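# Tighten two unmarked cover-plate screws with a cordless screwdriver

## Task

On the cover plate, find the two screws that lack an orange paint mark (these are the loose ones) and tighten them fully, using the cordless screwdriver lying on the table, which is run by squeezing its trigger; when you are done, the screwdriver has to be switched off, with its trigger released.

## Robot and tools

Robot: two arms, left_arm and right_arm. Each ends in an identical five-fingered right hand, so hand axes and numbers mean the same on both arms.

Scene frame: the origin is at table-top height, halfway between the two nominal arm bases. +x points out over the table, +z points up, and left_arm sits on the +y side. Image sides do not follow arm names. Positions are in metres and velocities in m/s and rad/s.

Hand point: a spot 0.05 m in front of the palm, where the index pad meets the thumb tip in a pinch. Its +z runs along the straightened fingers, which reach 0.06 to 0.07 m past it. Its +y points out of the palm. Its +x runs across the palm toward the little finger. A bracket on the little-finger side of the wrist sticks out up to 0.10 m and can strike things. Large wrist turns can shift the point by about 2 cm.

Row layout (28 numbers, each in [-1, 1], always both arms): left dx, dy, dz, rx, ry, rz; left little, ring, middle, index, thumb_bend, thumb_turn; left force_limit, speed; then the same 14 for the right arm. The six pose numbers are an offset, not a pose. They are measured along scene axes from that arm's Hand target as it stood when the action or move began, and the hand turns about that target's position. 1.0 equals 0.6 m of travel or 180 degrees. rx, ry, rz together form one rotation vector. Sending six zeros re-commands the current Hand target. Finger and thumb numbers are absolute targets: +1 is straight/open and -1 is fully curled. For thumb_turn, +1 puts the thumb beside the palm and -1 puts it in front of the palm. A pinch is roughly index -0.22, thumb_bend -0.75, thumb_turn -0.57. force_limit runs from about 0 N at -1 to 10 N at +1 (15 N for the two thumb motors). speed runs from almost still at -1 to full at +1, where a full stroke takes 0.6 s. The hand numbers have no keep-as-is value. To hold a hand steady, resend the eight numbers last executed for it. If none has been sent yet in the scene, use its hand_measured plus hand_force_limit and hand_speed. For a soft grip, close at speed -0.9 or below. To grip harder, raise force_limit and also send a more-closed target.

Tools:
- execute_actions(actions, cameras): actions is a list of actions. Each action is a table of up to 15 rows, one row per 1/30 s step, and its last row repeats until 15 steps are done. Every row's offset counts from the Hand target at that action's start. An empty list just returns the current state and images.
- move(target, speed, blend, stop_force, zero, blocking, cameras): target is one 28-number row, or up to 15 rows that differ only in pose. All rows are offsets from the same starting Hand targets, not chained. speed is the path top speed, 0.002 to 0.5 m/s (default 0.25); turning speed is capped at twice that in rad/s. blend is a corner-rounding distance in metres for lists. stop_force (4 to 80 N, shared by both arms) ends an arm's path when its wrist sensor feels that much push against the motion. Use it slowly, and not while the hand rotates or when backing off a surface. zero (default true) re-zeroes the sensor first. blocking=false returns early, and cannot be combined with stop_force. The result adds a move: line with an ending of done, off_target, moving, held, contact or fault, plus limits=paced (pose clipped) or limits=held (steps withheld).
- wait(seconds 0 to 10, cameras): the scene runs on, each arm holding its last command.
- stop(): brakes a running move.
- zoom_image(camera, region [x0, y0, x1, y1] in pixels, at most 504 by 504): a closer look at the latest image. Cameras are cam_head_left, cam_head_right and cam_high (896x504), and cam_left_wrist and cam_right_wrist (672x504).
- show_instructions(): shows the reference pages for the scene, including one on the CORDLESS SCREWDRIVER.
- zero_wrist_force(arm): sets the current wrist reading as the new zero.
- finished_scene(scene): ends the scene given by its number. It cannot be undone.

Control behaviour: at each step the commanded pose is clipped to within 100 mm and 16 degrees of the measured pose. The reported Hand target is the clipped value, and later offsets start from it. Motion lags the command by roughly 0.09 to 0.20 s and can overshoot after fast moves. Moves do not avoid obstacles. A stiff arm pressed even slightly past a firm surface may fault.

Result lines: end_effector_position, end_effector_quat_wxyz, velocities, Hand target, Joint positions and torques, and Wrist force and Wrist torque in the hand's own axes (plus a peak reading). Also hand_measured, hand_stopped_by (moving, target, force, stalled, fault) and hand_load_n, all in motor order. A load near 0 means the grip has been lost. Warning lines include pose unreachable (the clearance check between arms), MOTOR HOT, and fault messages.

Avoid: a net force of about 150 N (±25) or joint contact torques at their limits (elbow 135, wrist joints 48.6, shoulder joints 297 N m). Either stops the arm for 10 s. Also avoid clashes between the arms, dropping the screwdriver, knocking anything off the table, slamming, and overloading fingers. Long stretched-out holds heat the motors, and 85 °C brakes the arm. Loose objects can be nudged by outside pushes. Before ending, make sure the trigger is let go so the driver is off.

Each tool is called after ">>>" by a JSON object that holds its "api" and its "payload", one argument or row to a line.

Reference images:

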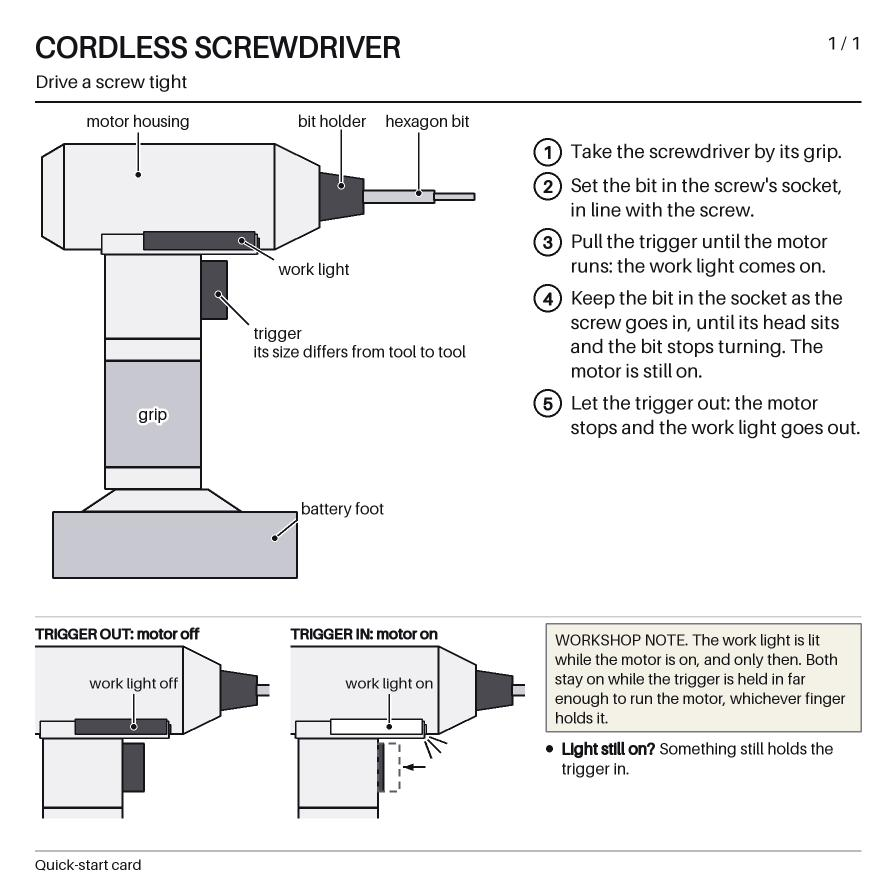

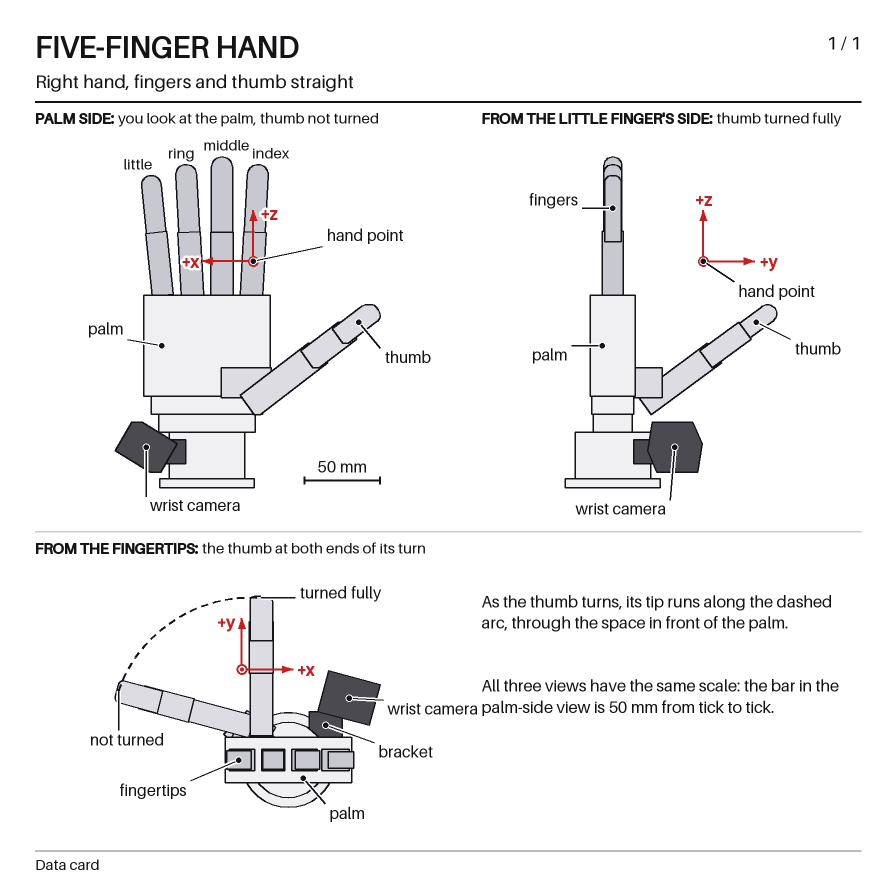

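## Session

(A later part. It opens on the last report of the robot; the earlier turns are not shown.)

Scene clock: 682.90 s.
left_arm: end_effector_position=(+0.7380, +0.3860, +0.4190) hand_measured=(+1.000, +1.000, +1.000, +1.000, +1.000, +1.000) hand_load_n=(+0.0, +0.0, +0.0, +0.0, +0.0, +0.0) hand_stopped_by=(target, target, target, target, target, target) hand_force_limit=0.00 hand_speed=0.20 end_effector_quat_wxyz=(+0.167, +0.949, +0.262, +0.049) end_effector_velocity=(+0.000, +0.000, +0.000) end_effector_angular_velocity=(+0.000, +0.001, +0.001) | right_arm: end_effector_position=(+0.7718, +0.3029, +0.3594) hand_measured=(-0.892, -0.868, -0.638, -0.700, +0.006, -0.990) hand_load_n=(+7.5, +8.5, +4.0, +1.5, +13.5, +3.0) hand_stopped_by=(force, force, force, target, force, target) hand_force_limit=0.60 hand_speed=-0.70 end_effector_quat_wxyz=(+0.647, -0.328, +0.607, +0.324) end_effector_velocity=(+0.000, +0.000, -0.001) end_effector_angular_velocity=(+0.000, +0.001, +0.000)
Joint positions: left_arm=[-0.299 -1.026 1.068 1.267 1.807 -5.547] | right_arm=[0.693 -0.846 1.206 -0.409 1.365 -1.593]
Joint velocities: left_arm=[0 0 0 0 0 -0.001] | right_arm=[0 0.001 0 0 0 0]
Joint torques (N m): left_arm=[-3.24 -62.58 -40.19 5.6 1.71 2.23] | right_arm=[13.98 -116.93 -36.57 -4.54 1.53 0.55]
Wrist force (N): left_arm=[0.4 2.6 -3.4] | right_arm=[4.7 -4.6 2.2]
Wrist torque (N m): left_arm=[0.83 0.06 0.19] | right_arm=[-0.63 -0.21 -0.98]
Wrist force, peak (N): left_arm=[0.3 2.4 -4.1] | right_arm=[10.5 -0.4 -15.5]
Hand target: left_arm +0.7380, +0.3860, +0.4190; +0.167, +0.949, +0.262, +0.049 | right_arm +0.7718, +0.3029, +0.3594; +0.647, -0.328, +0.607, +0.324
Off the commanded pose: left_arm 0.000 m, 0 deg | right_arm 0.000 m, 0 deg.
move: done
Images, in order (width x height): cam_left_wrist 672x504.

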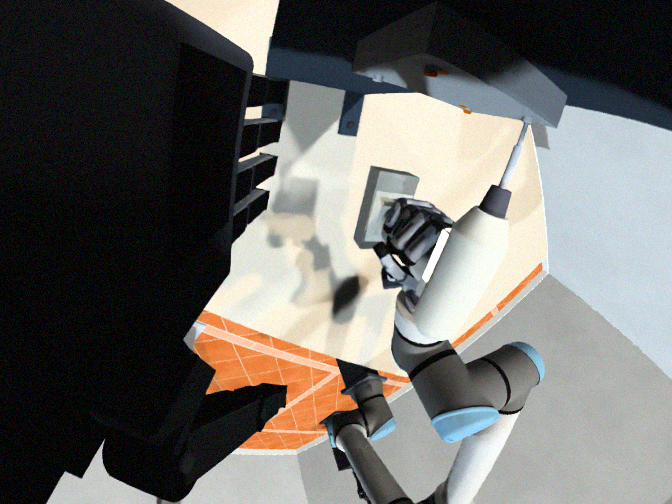

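>>> {"api": "execute_actions", "payload": {
  "actions": [
    [[0,0,0,0,0,0,1,1,1,1,1,1,0,0.2,0,0,0,0,0,0,-0.98,-0.98,-0.93,-0.60,-0.97,-0.99,0.6,-0.7]]
  ],
  "cameras": ["cam_right_wrist","cam_high","cam_head_left"]
}}

Scene clock: 683.93 s.
left_arm: end_effector_position=(+0.7380, +0.3860, +0.4190) hand_measured=(+1.000, +1.000, +1.000, +1.000, +1.000, +1.000) hand_load_n=(+0.0, +0.0, +0.0, -0.5, +0.0, +0.0) hand_stopped_by=(target, target, target, target, target, target) hand_force_limit=0.00 hand_speed=0.20 end_effector_quat_wxyz=(+0.167, +0.949, +0.262, +0.049) end_effector_velocity=(+0.000, +0.000, +0.000) end_effector_angular_velocity=(+0.000, +0.000, +0.000) | right_arm: end_effector_position=(+0.7718, +0.3029, +0.3594) hand_measured=(-0.892, -0.868, -0.638, -0.600, +0.006, -0.990) hand_load_n=(+8.0, +8.5, +4.0, +1.5, +13.0, +3.0) hand_stopped_by=(force, force, force, target, force, target) hand_force_limit=0.60 hand_speed=-0.70 end_effector_quat_wxyz=(+0.647, -0.328, +0.607, +0.324) end_effector_velocity=(+0.000, +0.000, -0.001) end_effector_angular_velocity=(-0.001, +0.000, +0.000)
Joint positions: left_arm=[-0.299 -1.026 1.068 1.267 1.807 -5.547] | right_arm=[0.693 -0.846 1.206 -0.409 1.365 -1.593]
Joint velocities: left_arm=[0 0 0 -0.001 0 0] | right_arm=[0 0.001 0 -0.001 0 0]
Joint torques (N m): left_arm=[-4.4 -63.07 -40.25 5.7 1.72 2.8] | right_arm=[16.19 -109.07 -40.51 -0.81 0.74 -0.28]
Wrist force (N): left_arm=[0.7 2.2 -3.9] | right_arm=[6.1 -3.8 -2.8]
Wrist torque (N m): left_arm=[0.80 0.03 0.20] | right_arm=[-0.32 -0.48 -0.05]
Wrist force, peak (N): left_arm=[0.4 2.6 -4.2] | right_arm=[6.3 -4.1 -2.6]
Hand target: left_arm +0.7380, +0.3860, +0.4190; +0.167, +0.949, +0.262, +0.049 | right_arm +0.7718, +0.3029, +0.3594; +0.647, -0.328, +0.607, +0.324
Off the commanded pose: left_arm 0.000 m, 0 deg | right_arm 0.000 m, 0 deg.
Images, in order (width x height): cam_head_left 896x504, cam_high 896x504, cam_right_wrist 672x504.

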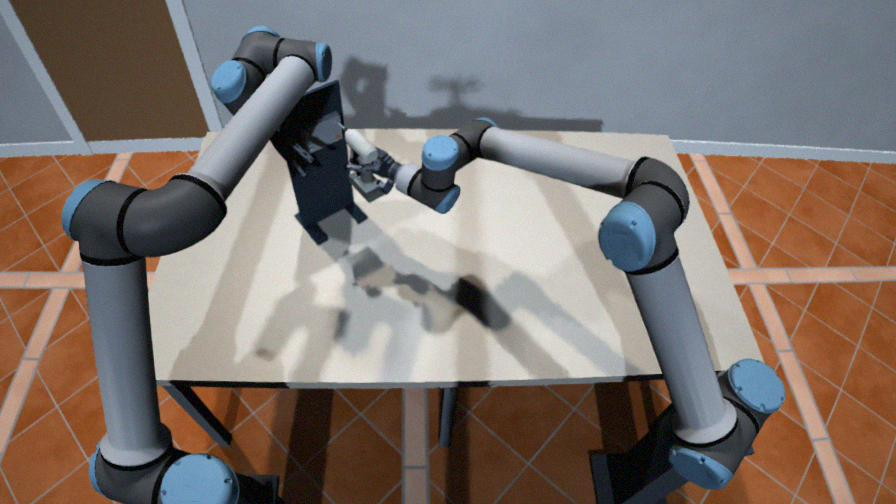

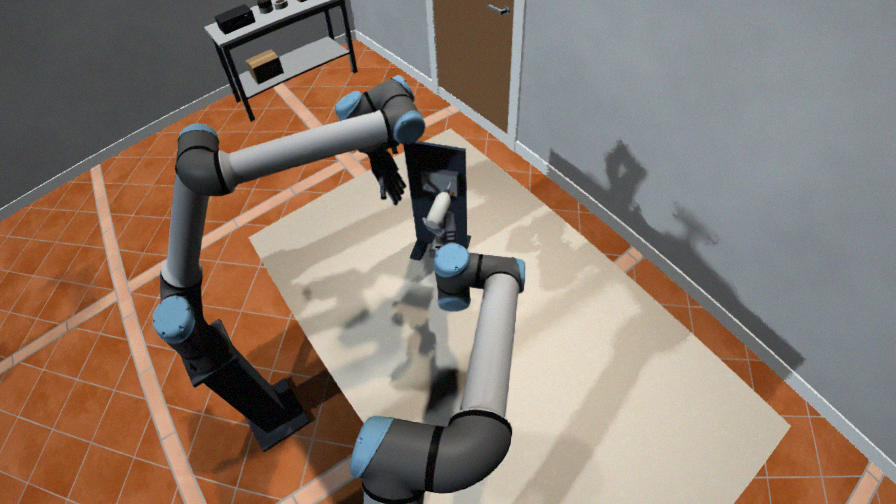

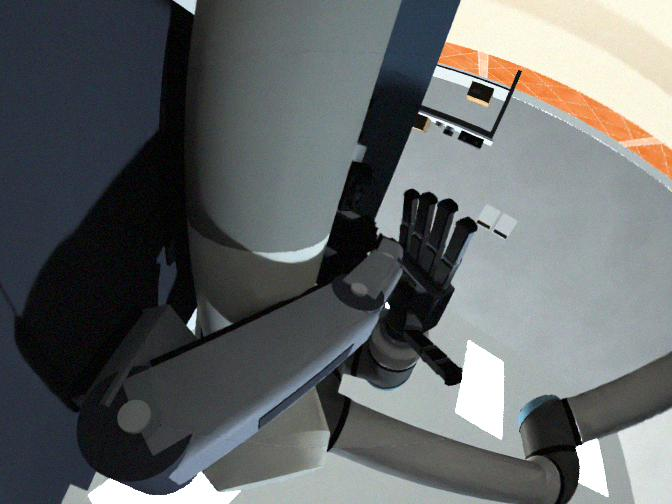

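>>> {"api": "zoom_image", "payload": {
  "camera": "cam_right_wrist",
  "region": [320, 110, 400, 230]
}}

>>> {"api": "zoom_image", "payload": {
  "camera": "cam_high",
  "region": [400, 140, 480, 220]
}}

>>> {"api": "zoom_image", "payload": {
  "camera": "cam_head_left",
  "region": [280, 80, 380, 180]
}}

Scaled by 4.200 from the camera's 672x504 image, which has a finer 960x720 frame.

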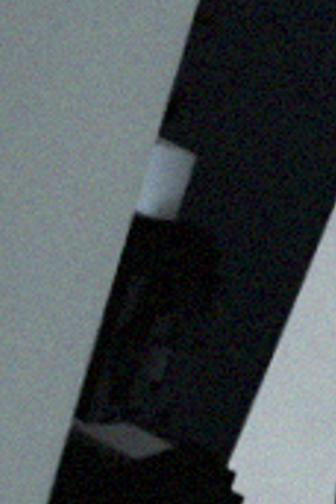

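Scaled by 6.300.

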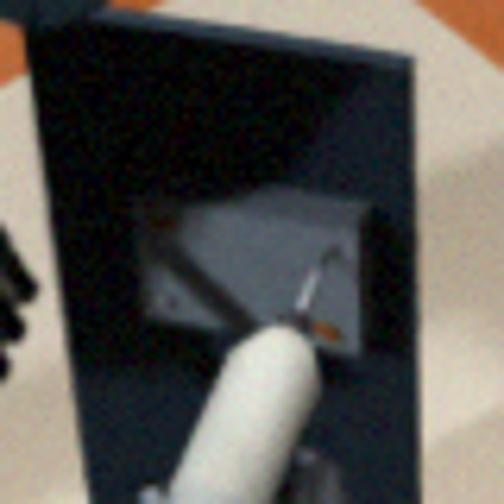

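Scaled by 5.040.

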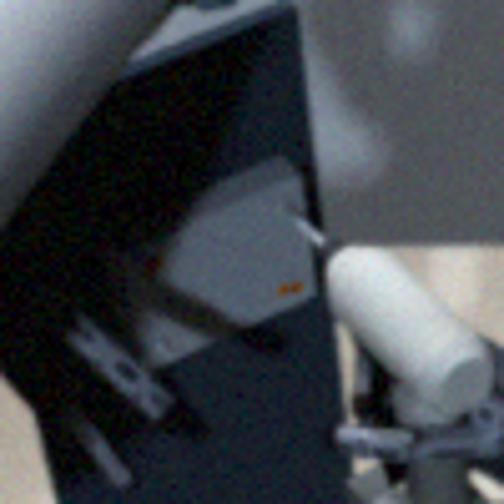

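>>> {"api": "move", "payload": {
  "target": [
    [0,0,0,0,0,0,1,1,1,1,1,1,0,0.2,-0.02004,-0.01496,0,0,0,0,-0.98,-0.98,-0.93,-0.60,-0.97,-0.99,0.6,-0.7],
    [0,0,0,0,0,0,1,1,1,1,1,1,0,0.2,-0.02004,-0.01496,-0.0767,0,0,0,-0.98,-0.98,-0.93,-0.60,-0.97,-0.99,0.6,-0.7]
  ],
  "speed": 0.06,
  "cameras": ["cam_left_wrist","cam_high"]
}}

>>> {"api": "zoom_image", "payload": {
  "camera": "cam_left_wrist",
  "region": [420, 80, 500, 160]
}}

>>> {"api": "zoom_image", "payload": {
  "camera": "cam_high",
  "region": [400, 140, 480, 220]
}}

Scene clock: 685.83 s.
left_arm: end_effector_position=(+0.7380, +0.3860, +0.4190) hand_measured=(+1.000, +1.000, +1.000, +1.000, +1.000, +1.000) hand_load_n=(+0.0, +0.0, +0.0, +0.0, +0.0, +0.0) hand_stopped_by=(target, target, target, target, target, target) hand_force_limit=0.00 hand_speed=0.20 end_effector_quat_wxyz=(+0.167, +0.949, +0.262, +0.049) end_effector_velocity=(+0.000, +0.000, +0.000) end_effector_angular_velocity=(+0.000, +0.000, +0.001) | right_arm: end_effector_position=(+0.7597, +0.2940, +0.3132) hand_measured=(-0.892, -0.868, -0.638, -0.600, +0.006, -0.990) hand_load_n=(+8.0, +8.5, +4.0, +1.0, +13.0, +3.0) hand_stopped_by=(force, force, force, target, force, target) hand_force_limit=0.60 hand_speed=-0.70 end_effector_quat_wxyz=(+0.647, -0.328, +0.607, +0.324) end_effector_velocity=(+0.000, +0.000, +0.002) end_effector_angular_velocity=(-0.001, +0.000, +0.000)
Joint positions: left_arm=[-0.299 -1.026 1.068 1.267 1.807 -5.547] | right_arm=[0.695 -0.838 1.28 -0.491 1.367 -1.593]
Joint velocities: left_arm=[0 0 0 0 -0.001 -0.001] | right_arm=[0 -0.001 -0.001 0.003 0 0]
Joint torques (N m): left_arm=[-2.04 -63.33 -41.4 5.42 1.83 2.79] | right_arm=[-13.95 -126.42 -52.81 -0.35 0.07 -1.14]
Wrist force (N): left_arm=[0.3 2.6 -3.7] | right_arm=[9.0 -3.0 -3.2]
Wrist torque (N m): left_arm=[0.84 0.09 0.18] | right_arm=[-0.46 -0.30 0.09]
Wrist force, peak (N): left_arm=[0.5 2.7 -4.2] | right_arm=[10.1 -2.7 -3.2]
Hand target: left_arm +0.7380, +0.3860, +0.4190; +0.167, +0.949, +0.262, +0.049 | right_arm +0.7598, +0.2940, +0.3134; +0.647, -0.328, +0.607, +0.324
Off the commanded pose: left_arm 0.000 m, 0 deg | right_arm 0.000 m, 0 deg.
move: done
Images, in order (width x height): cam_high 896x504, cam_left_wrist 672x504.

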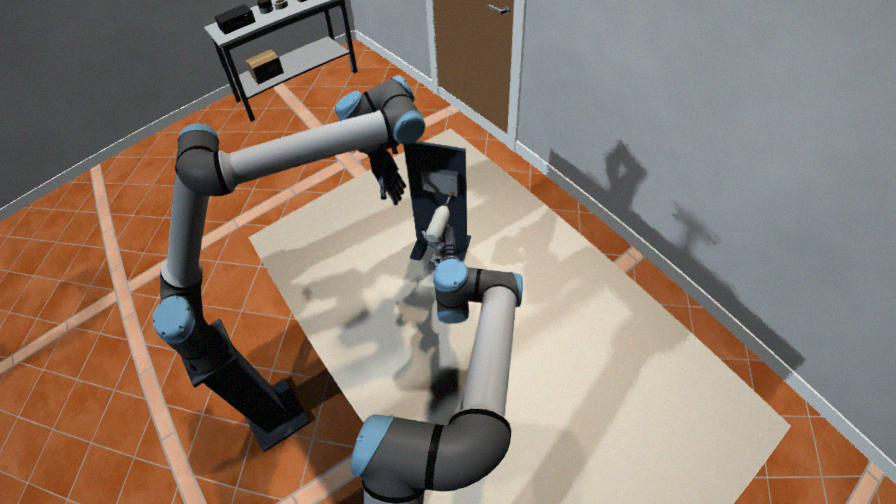

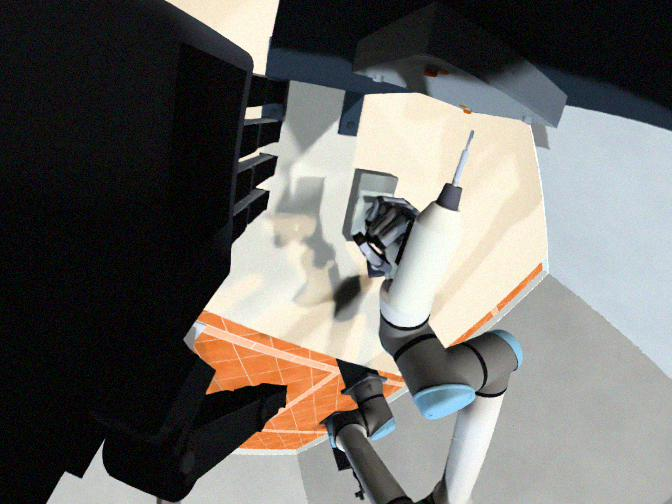

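Scaled by 6.300 from the camera's 672x504 image, which has a finer 960x720 frame.

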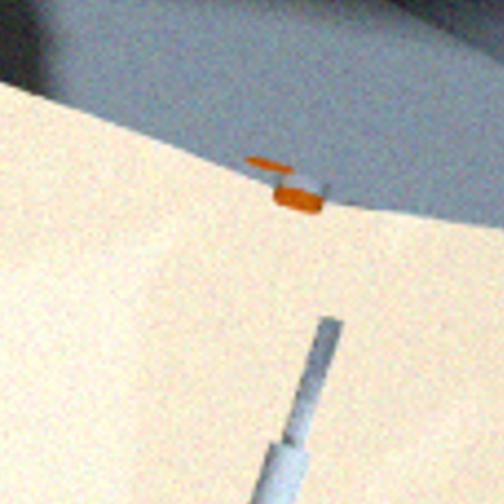

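Scaled by 6.300.

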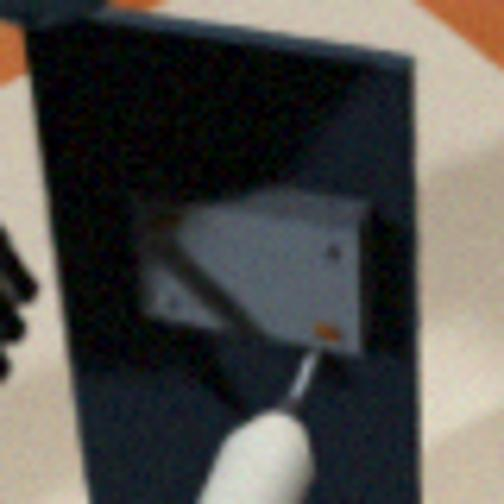

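>>> {"api": "move", "payload": {
  "target": [0,0,0,0,0,0,1,1,1,1,1,1,0,0.2,0,0,-0.0195,0,0,0,-0.98,-0.98,-0.93,-0.60,-0.97,-0.99,0.6,-0.7],
  "speed": 0.06,
  "cameras": ["cam_left_wrist","cam_high"]
}}

>>> {"api": "zoom_image", "payload": {
  "camera": "cam_left_wrist",
  "region": [420, 80, 500, 160]
}}

>>> {"api": "zoom_image", "payload": {
  "camera": "cam_high",
  "region": [420, 160, 470, 210]
}}

Scene clock: 687.03 s.
left_arm: end_effector_position=(+0.7380, +0.3860, +0.4190) hand_measured=(+1.000, +1.000, +1.000, +1.000, +1.000, +1.000) hand_load_n=(+0.0, +0.0, +0.0, +0.0, +0.0, +0.0) hand_stopped_by=(target, target, target, target, target, target) hand_force_limit=0.00 hand_speed=0.20 end_effector_quat_wxyz=(+0.167, +0.949, +0.262, +0.049) end_effector_velocity=(+0.000, +0.000, -0.001) end_effector_angular_velocity=(+0.000, +0.001, +0.001) | right_arm: end_effector_position=(+0.7598, +0.2940, +0.3015) hand_measured=(-0.892, -0.868, -0.638, -0.600, +0.006, -0.990) hand_load_n=(+7.5, +8.5, +4.0, +1.0, +13.0, +3.0) hand_stopped_by=(force, force, force, target, force, target) hand_force_limit=0.60 hand_speed=-0.70 end_effector_quat_wxyz=(+0.647, -0.328, +0.607, +0.324) end_effector_velocity=(+0.000, +0.000, +0.001) end_effector_angular_velocity=(+0.001, +0.000, +0.000)
Joint positions: left_arm=[-0.299 -1.026 1.068 1.267 1.807 -5.547] | right_arm=[0.695 -0.829 1.287 -0.507 1.367 -1.593]
Joint velocities: left_arm=[0 0.001 0 0 0 -0.001] | right_arm=[0 -0.001 0 0.001 0 0]
Joint torques (N m): left_arm=[-1.59 -63.37 -41.86 5.04 1.5 2.24] | right_arm=[-12.36 -122 -49.21 -2.04 0.54 0.18]
Wrist force (N): left_arm=[0.2 2.5 -3.9] | right_arm=[8.8 -2.2 -3.0]
Wrist torque (N m): left_arm=[0.84 0.11 0.17] | right_arm=[-0.35 -0.27 0.10]
Wrist force, peak (N): left_arm=[0.2 2.8 -4.1] | right_arm=[9.7 -2.5 -3.1]
Hand target: left_arm +0.7380, +0.3860, +0.4190; +0.167, +0.949, +0.262, +0.049 | right_arm +0.7598, +0.2940, +0.3017; +0.647, -0.328, +0.607, +0.324
Off the commanded pose: left_arm 0.000 m, 0 deg | right_arm 0.000 m, 0 deg.
move: done
Images, in order (width x height): cam_high 896x504, cam_left_wrist 672x504.

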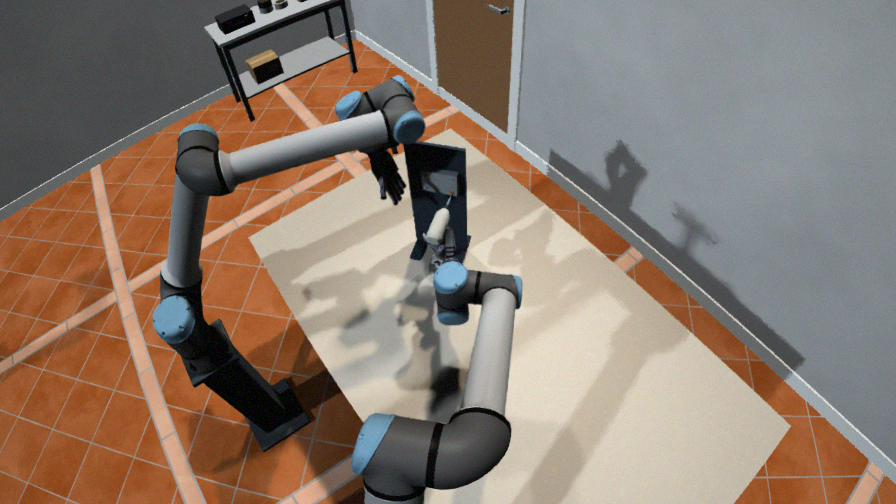

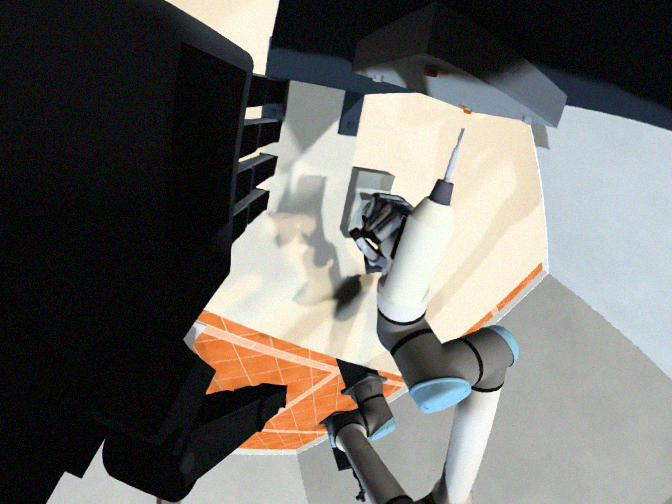

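Scaled by 6.300 from the camera's 672x504 image, which has a finer 960x720 frame.

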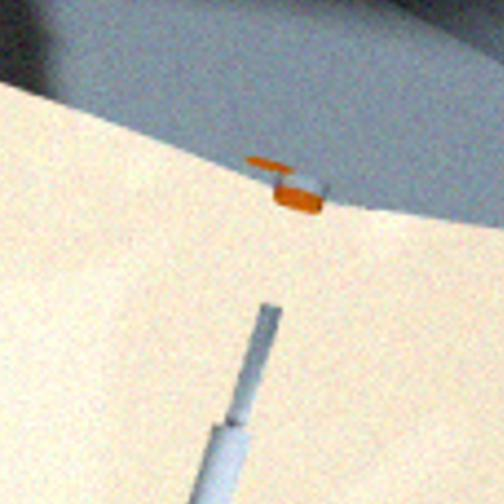

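Scaled by 10.080.

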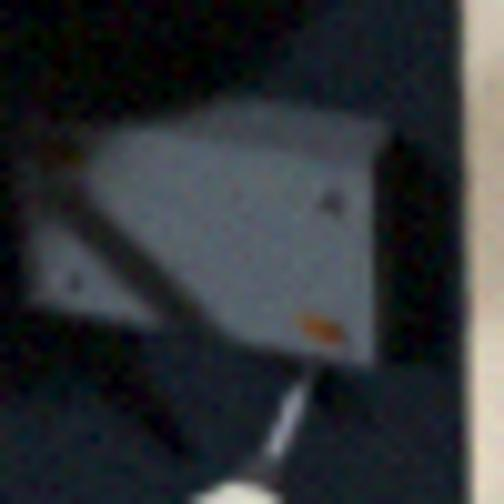

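>>> {"api": "move", "payload": {
  "target": [0,0,0,0,0,0,1,1,1,1,1,1,0,0.2,0.02672,0.01994,0,0,0,0,-0.98,-0.98,-0.93,-0.60,-0.97,-0.99,0.6,-0.7],
  "speed": 0.01,
  "stop_force": 6,
  "cameras": ["cam_left_wrist","cam_high"]
}}

>>> {"api": "zoom_image", "payload": {
  "camera": "cam_left_wrist",
  "region": [445, 90, 485, 130]
}}

>>> {"api": "zoom_image", "payload": {
  "camera": "cam_high",
  "region": [420, 160, 470, 210]
}}

Scene clock: 689.50 s.
left_arm: end_effector_position=(+0.7380, +0.3860, +0.4190) hand_measured=(+1.000, +1.000, +1.000, +1.000, +1.000, +1.000) hand_load_n=(+0.0, +0.0, +0.0, +0.0, -0.5, +0.0) hand_stopped_by=(target, target, target, target, target, target) hand_force_limit=0.00 hand_speed=0.20 end_effector_quat_wxyz=(+0.167, +0.949, +0.262, +0.049) end_effector_velocity=(+0.000, +0.000, +0.000) end_effector_angular_velocity=(+0.001, -0.001, +0.000) | right_arm: end_effector_position=(+0.7710, +0.3024, +0.3017) hand_measured=(-0.892, -0.868, -0.638, -0.600, +0.006, -0.990) hand_load_n=(+8.5, +8.5, +4.0, +1.5, +13.0, +2.5) hand_stopped_by=(force, force, force, target, force, target) hand_force_limit=0.60 hand_speed=-0.70 end_effector_quat_wxyz=(+0.647, -0.328, +0.607, +0.324) end_effector_velocity=(+0.000, +0.000, +0.002) end_effector_angular_velocity=(+0.002, -0.002, +0.000)
Joint positions: left_arm=[-0.299 -1.026 1.068 1.267 1.807 -5.547] | right_arm=[0.693 -0.808 1.249 -0.489 1.365 -1.593]
Joint velocities: left_arm=[0 0 0 0 -0.001 0.001] | right_arm=[0 -0.002 0 -0.001 0 0]
Joint torques (N m): left_arm=[0.56 -65.47 -44.73 5.15 2.15 2.25] | right_arm=[-4.53 -123.52 -40.51 -6.73 2.22 1.11]
Wrist force (N): left_arm=[0.3 2.4 -3.8] | right_arm=[8.5 -2.6 -3.5]
Wrist torque (N m): left_arm=[0.82 0.08 0.18] | right_arm=[-0.43 -0.25 0.06]
Wrist force, peak (N): left_arm=[0.4 2.9 -4.1] | right_arm=[10.3 0.6 -13.9]
Hand target: left_arm +0.7380, +0.3860, +0.4190; +0.167, +0.949, +0.262, +0.049 | right_arm +0.7710, +0.3024, +0.3017; +0.647, -0.328, +0.607, +0.324
Off the commanded pose: left_arm 0.000 m, 0 deg | right_arm 0.006 m, 0 deg.
move: contact (right_arm)
Images, in order (width x height): cam_high 896x504, cam_left_wrist 672x504.

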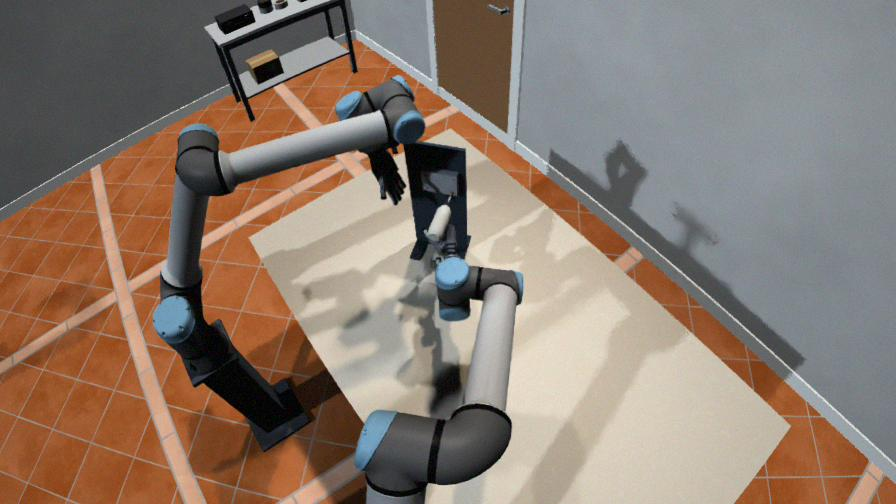

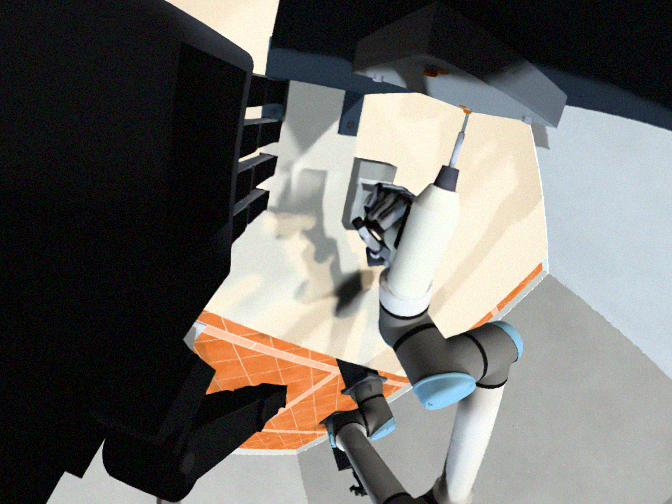

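Scaled by 12.600 from the camera's 672x504 image, which has a finer 960x720 frame.

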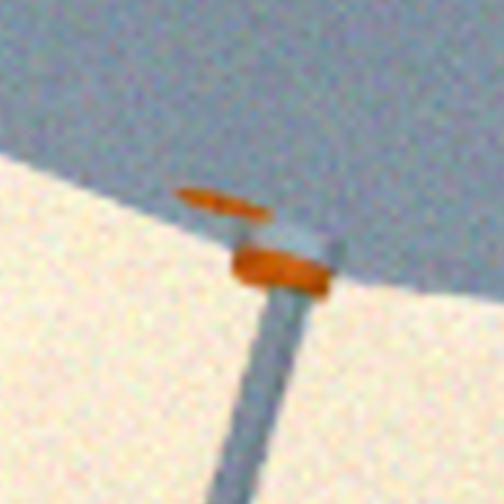

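Scaled by 10.080.

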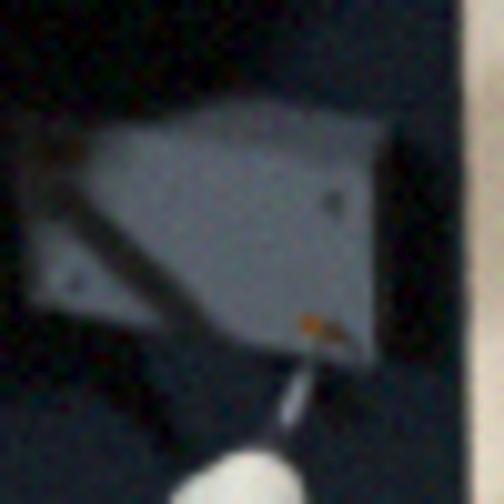

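>>> {"api": "move", "payload": {
  "target": [0,0,0,0,0,0,1,1,1,1,1,1,0,0.2,-0.02672,-0.01994,0,0,0,0,-0.98,-0.98,-0.93,-0.60,-0.97,-0.99,0.6,-0.7],
  "speed": 0.08,
  "cameras": ["cam_high","cam_left_wrist","cam_head_left"]
}}

Scene clock: 691.27 s.
left_arm: end_effector_position=(+0.7380, +0.3860, +0.4190) hand_measured=(+1.000, +1.000, +1.000, +1.000, +1.000, +1.000) hand_load_n=(+0.0, +0.0, +0.0, +0.0, +0.0, +0.0) hand_stopped_by=(target, target, target, target, target, target) hand_force_limit=0.00 hand_speed=0.20 end_effector_quat_wxyz=(+0.167, +0.949, +0.262, +0.049) end_effector_velocity=(+0.000, -0.001, +0.000) end_effector_angular_velocity=(+0.000, +0.000, -0.001) | right_arm: end_effector_position=(+0.7549, +0.2904, +0.3018) hand_measured=(-0.892, -0.868, -0.638, -0.600, +0.006, -0.990) hand_load_n=(+8.0, +8.5, +4.0, +1.5, +13.0, +2.5) hand_stopped_by=(force, force, force, target, force, target) hand_force_limit=0.60 hand_speed=-0.70 end_effector_quat_wxyz=(+0.647, -0.328, +0.607, +0.324) end_effector_velocity=(+0.001, +0.002, -0.002) end_effector_angular_velocity=(-0.001, +0.000, +0.000)
Joint positions: left_arm=[-0.299 -1.026 1.068 1.267 1.807 -5.547] | right_arm=[0.695 -0.838 1.303 -0.514 1.368 -1.593]
Joint velocities: left_arm=[0 0 0 0 0 0] | right_arm=[0 0.005 -0.006 0.002 0 0]
Joint torques (N m): left_arm=[3.73 -64.66 -44.72 4.89 1.9 2.52] | right_arm=[6.61 -103.05 -49.48 -1.72 1.13 -1.76]
Wrist force (N): left_arm=[0.5 2.6 -3.8] | right_arm=[8.7 -2.5 -2.8]
Wrist torque (N m): left_arm=[0.84 0.06 0.19] | right_arm=[-0.42 -0.28 0.09]
Wrist force, peak (N): left_arm=[0.6 2.5 -4.2] | right_arm=[9.1 -2.9 -3.7]
Hand target: left_arm +0.7380, +0.3860, +0.4190; +0.167, +0.949, +0.262, +0.049 | right_arm +0.7550, +0.2904, +0.3017; +0.647, -0.328, +0.607, +0.324
Off the commanded pose: left_arm 0.000 m, 0 deg | right_arm 0.000 m, 0 deg.
move: done
Images, in order (width x height): cam_head_left 896x504, cam_high 896x504, cam_left_wrist 672x504.

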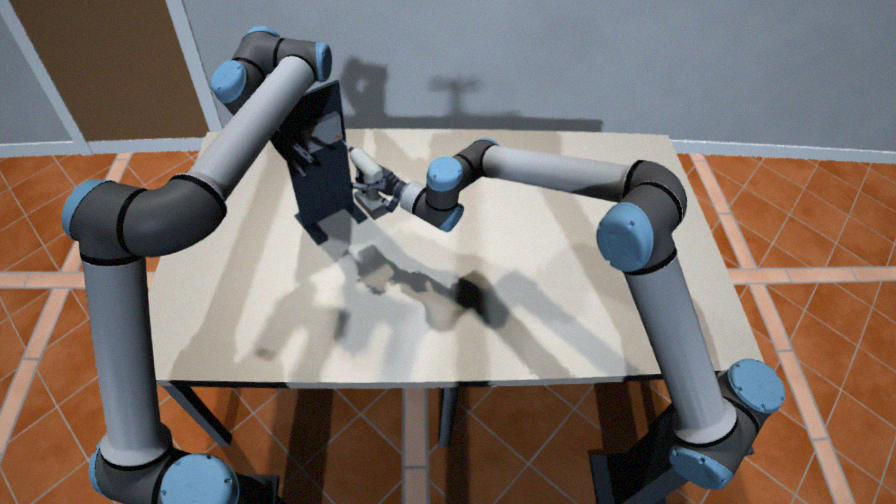

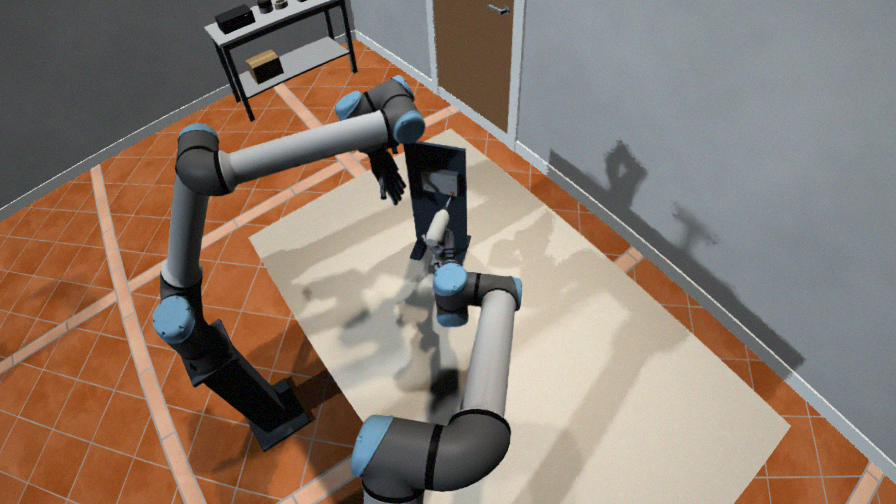

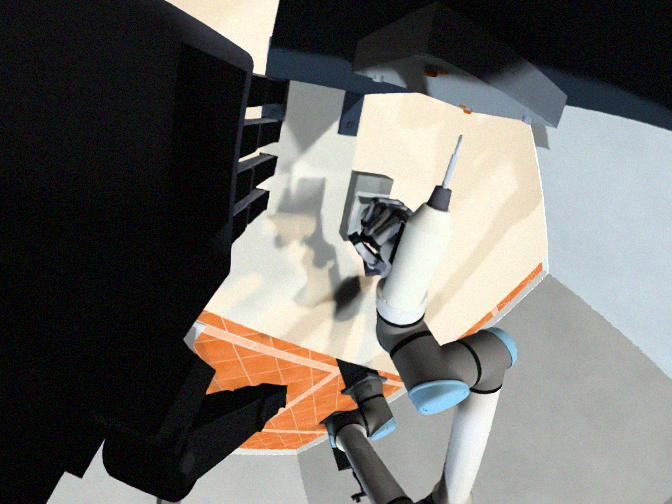

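>>> {"api": "move", "payload": {
  "target": [-0.0748,0.1002,-0.0967,0,0,0,1,1,1,1,1,1,0,0.2,0,0,0,0,0,0,-0.98,-0.98,-0.93,-0.60,-0.97,-0.99,0.6,-0.7],
  "speed": 0.12,
  "cameras": ["cam_high","cam_left_wrist"]
}}

>>> {"api": "zoom_image", "payload": {
  "camera": "cam_left_wrist",
  "region": [380, 20, 580, 170]
}}

Scene clock: 692.97 s.
left_arm: end_effector_position=(+0.6930, +0.4462, +0.3612) hand_measured=(+1.000, +1.000, +1.000, +1.000, +1.000, +1.000) hand_load_n=(+0.0, +0.0, +0.0, +0.0, +0.0, +0.0) hand_stopped_by=(target, target, target, target, target, target) hand_force_limit=0.00 hand_speed=0.20 end_effector_quat_wxyz=(+0.167, +0.949, +0.262, +0.049) end_effector_velocity=(+0.000, -0.001, +0.000) end_effector_angular_velocity=(-0.001, +0.000, +0.000) | right_arm: end_effector_position=(+0.7550, +0.2904, +0.3017) hand_measured=(-0.892, -0.868, -0.638, -0.600, +0.006, -0.990) hand_load_n=(+8.5, +9.0, +4.0, +1.0, +13.0, +2.5) hand_stopped_by=(force, force, force, target, force, target) hand_force_limit=0.60 hand_speed=-0.70 end_effector_quat_wxyz=(+0.647, -0.328, +0.607, +0.324) end_effector_velocity=(+0.000, +0.000, -0.002) end_effector_angular_velocity=(-0.001, +0.001, +0.000)
Joint positions: left_arm=[-0.235 -1.095 1.279 1.141 1.823 -5.483] | right_arm=[0.695 -0.838 1.303 -0.514 1.368 -1.593]
Joint velocities: left_arm=[-0.001 0 0 -0.001 0 0] | right_arm=[0 0.001 0 0 0 0]
Joint torques (N m): left_arm=[-10.72 -50.72 -43.71 6.71 -0.87 -3.94] | right_arm=[-14.08 -101.7 -45.66 -2.61 -0.36 -2.12]
Wrist force (N): left_arm=[0.1 2.5 -3.9] | right_arm=[8.8 -2.8 -3.0]
Wrist torque (N m): left_arm=[0.84 0.13 0.16] | right_arm=[-0.45 -0.28 0.08]
Wrist force, peak (N): left_arm=[0.1 3.8 -4.4] | right_arm=[9.0 -2.9 -3.3]
Hand target: left_arm +0.6930, +0.4462, +0.3610; +0.167, +0.949, +0.262, +0.049 | right_arm +0.7550, +0.2904, +0.3017; +0.647, -0.328, +0.607, +0.324
Off the commanded pose: left_arm 0.000 m, 0 deg | right_arm 0.000 m, 0 deg.
move: done
Images, in order (width x height): cam_high 896x504, cam_left_wrist 672x504.

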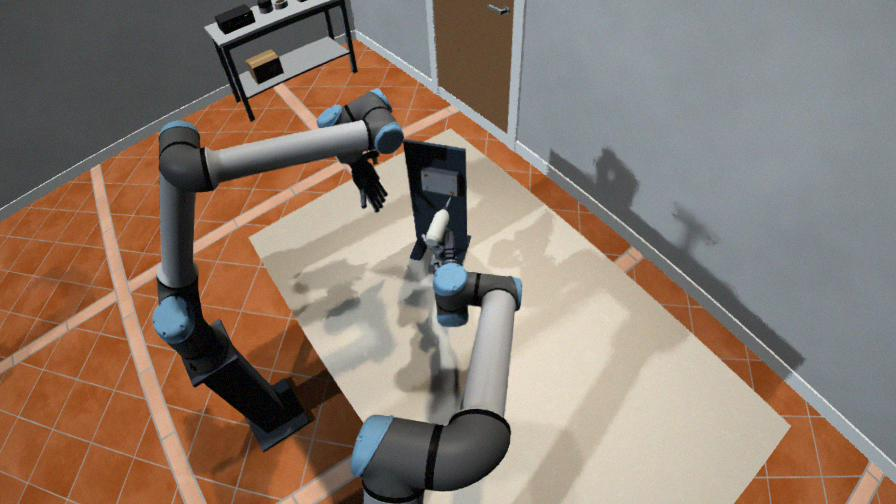

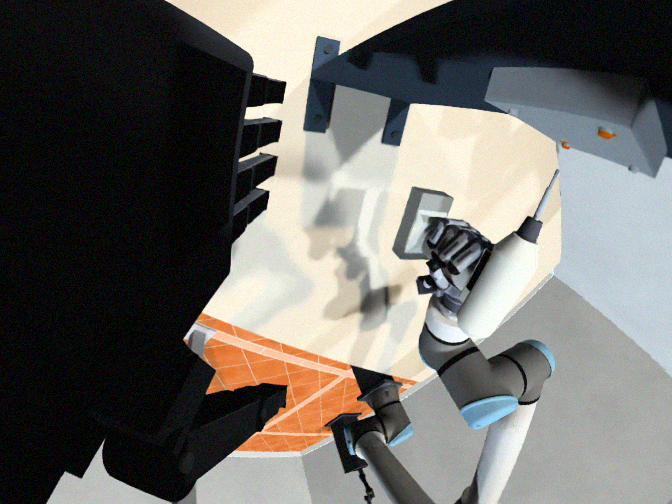

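Scaled by 2.520 from the camera's 672x504 image, which has a finer 960x720 frame.

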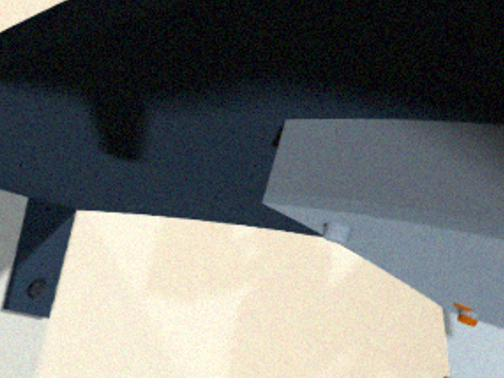

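>>> {"api": "move", "payload": {
  "target": [0,0,0,0,0,0,1,1,1,1,1,1,0,0.2,-0.0748,0.1002,0,0,0,0,-0.98,-0.98,-0.93,-0.60,-0.97,-0.99,0.6,-0.7],
  "speed": 0.1,
  "cameras": ["cam_high","cam_left_wrist"]
}}

>>> {"api": "zoom_image", "payload": {
  "camera": "cam_left_wrist",
  "region": [420, 80, 560, 200]
}}

>>> {"api": "zoom_image", "payload": {
  "camera": "cam_high",
  "region": [400, 150, 480, 210]
}}

Scene clock: 694.30 s.
left_arm: end_effector_position=(+0.6930, +0.4462, +0.3610) hand_measured=(+1.000, +1.000, +1.000, +1.000, +1.000, +1.000) hand_load_n=(+0.0, +0.0, +0.0, +0.0, +0.0, +0.0) hand_stopped_by=(target, target, target, target, target, target) hand_force_limit=0.00 hand_speed=0.20 end_effector_quat_wxyz=(+0.167, +0.949, +0.262, +0.049) end_effector_velocity=(+0.000, +0.000, +0.000) end_effector_angular_velocity=(+0.000, -0.001, -0.002) | right_arm: end_effector_position=(+0.7100, +0.3505, +0.3016) hand_measured=(-0.892, -0.868, -0.638, -0.600, +0.006, -0.990) hand_load_n=(+8.0, +9.0, +4.0, +1.0, +13.0, +2.5) hand_stopped_by=(force, force, force, target, force, target) hand_force_limit=0.60 hand_speed=-0.70 end_effector_quat_wxyz=(+0.647, -0.328, +0.607, +0.324) end_effector_velocity=(+0.001, -0.002, +0.002) end_effector_angular_velocity=(+0.002, -0.002, +0.000)
Joint positions: left_arm=[-0.235 -1.095 1.279 1.141 1.823 -5.483] | right_arm=[0.774 -0.799 1.232 -0.481 1.447 -1.597]
Joint velocities: left_arm=[0.001 0 0 0 0 0.002] | right_arm=[-0.002 -0.003 0.003 -0.003 -0.003 0]
Joint torques (N m): left_arm=[-11.65 -53.4 -45.72 6.34 -1.58 -3.25] | right_arm=[-14.77 -123.13 -38.42 -7.15 -1.96 -0.78]
Wrist force (N): left_arm=[0.5 2.6 -3.9] | right_arm=[8.7 -2.7 -3.4]
Wrist torque (N m): left_arm=[0.87 0.08 0.18] | right_arm=[-0.41 -0.25 0.09]
Wrist force, peak (N): left_arm=[0.8 2.9 -4.4] | right_arm=[9.2 -4.9 -3.8]
Hand target: left_arm +0.6930, +0.4462, +0.3610; +0.167, +0.949, +0.262, +0.049 | right_arm +0.7101, +0.3505, +0.3017; +0.647, -0.328, +0.607, +0.324
Off the commanded pose: left_arm 0.000 m, 0 deg | right_arm 0.000 m, 0 deg.
move: done
Images, in order (width x height): cam_high 896x504, cam_left_wrist 672x504.

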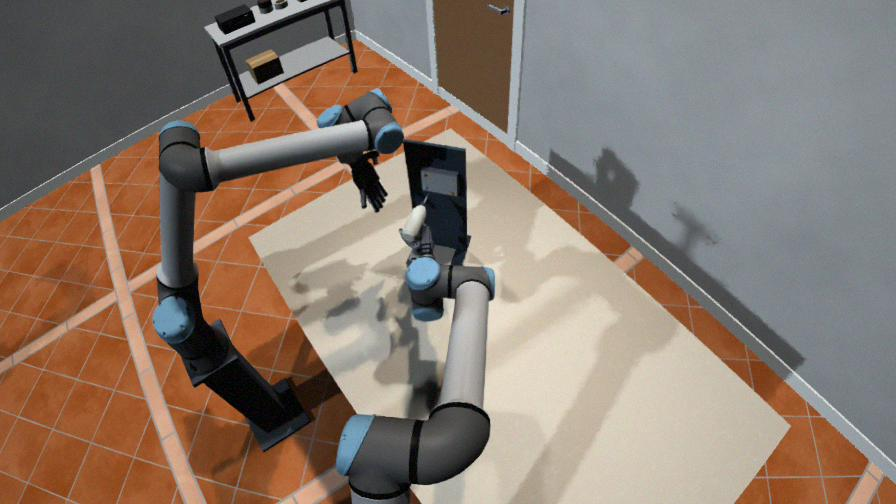

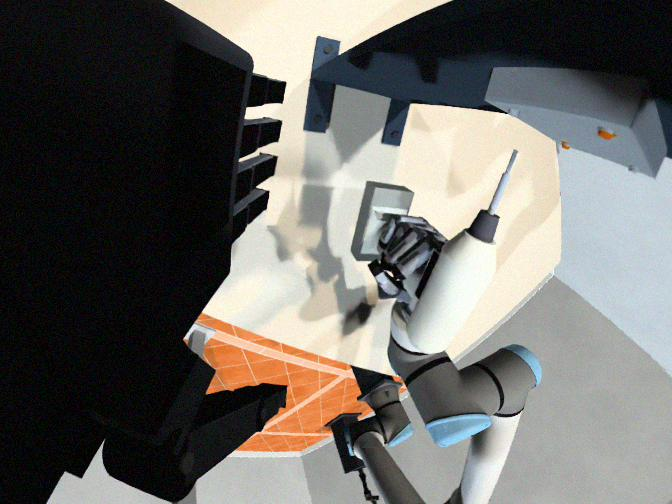

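Scaled by 3.600 from the camera's 672x504 image, which has a finer 960x720 frame.

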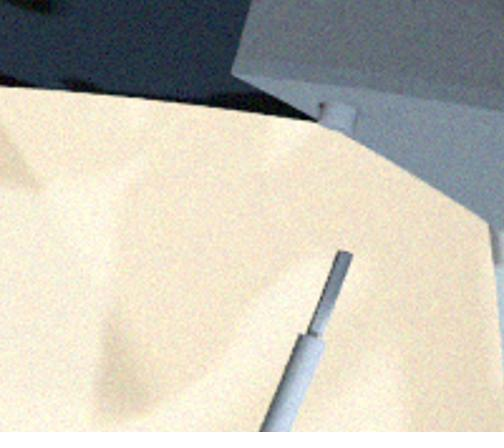

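Scaled by 6.300.

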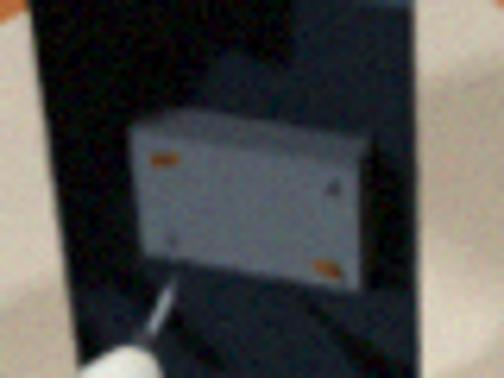

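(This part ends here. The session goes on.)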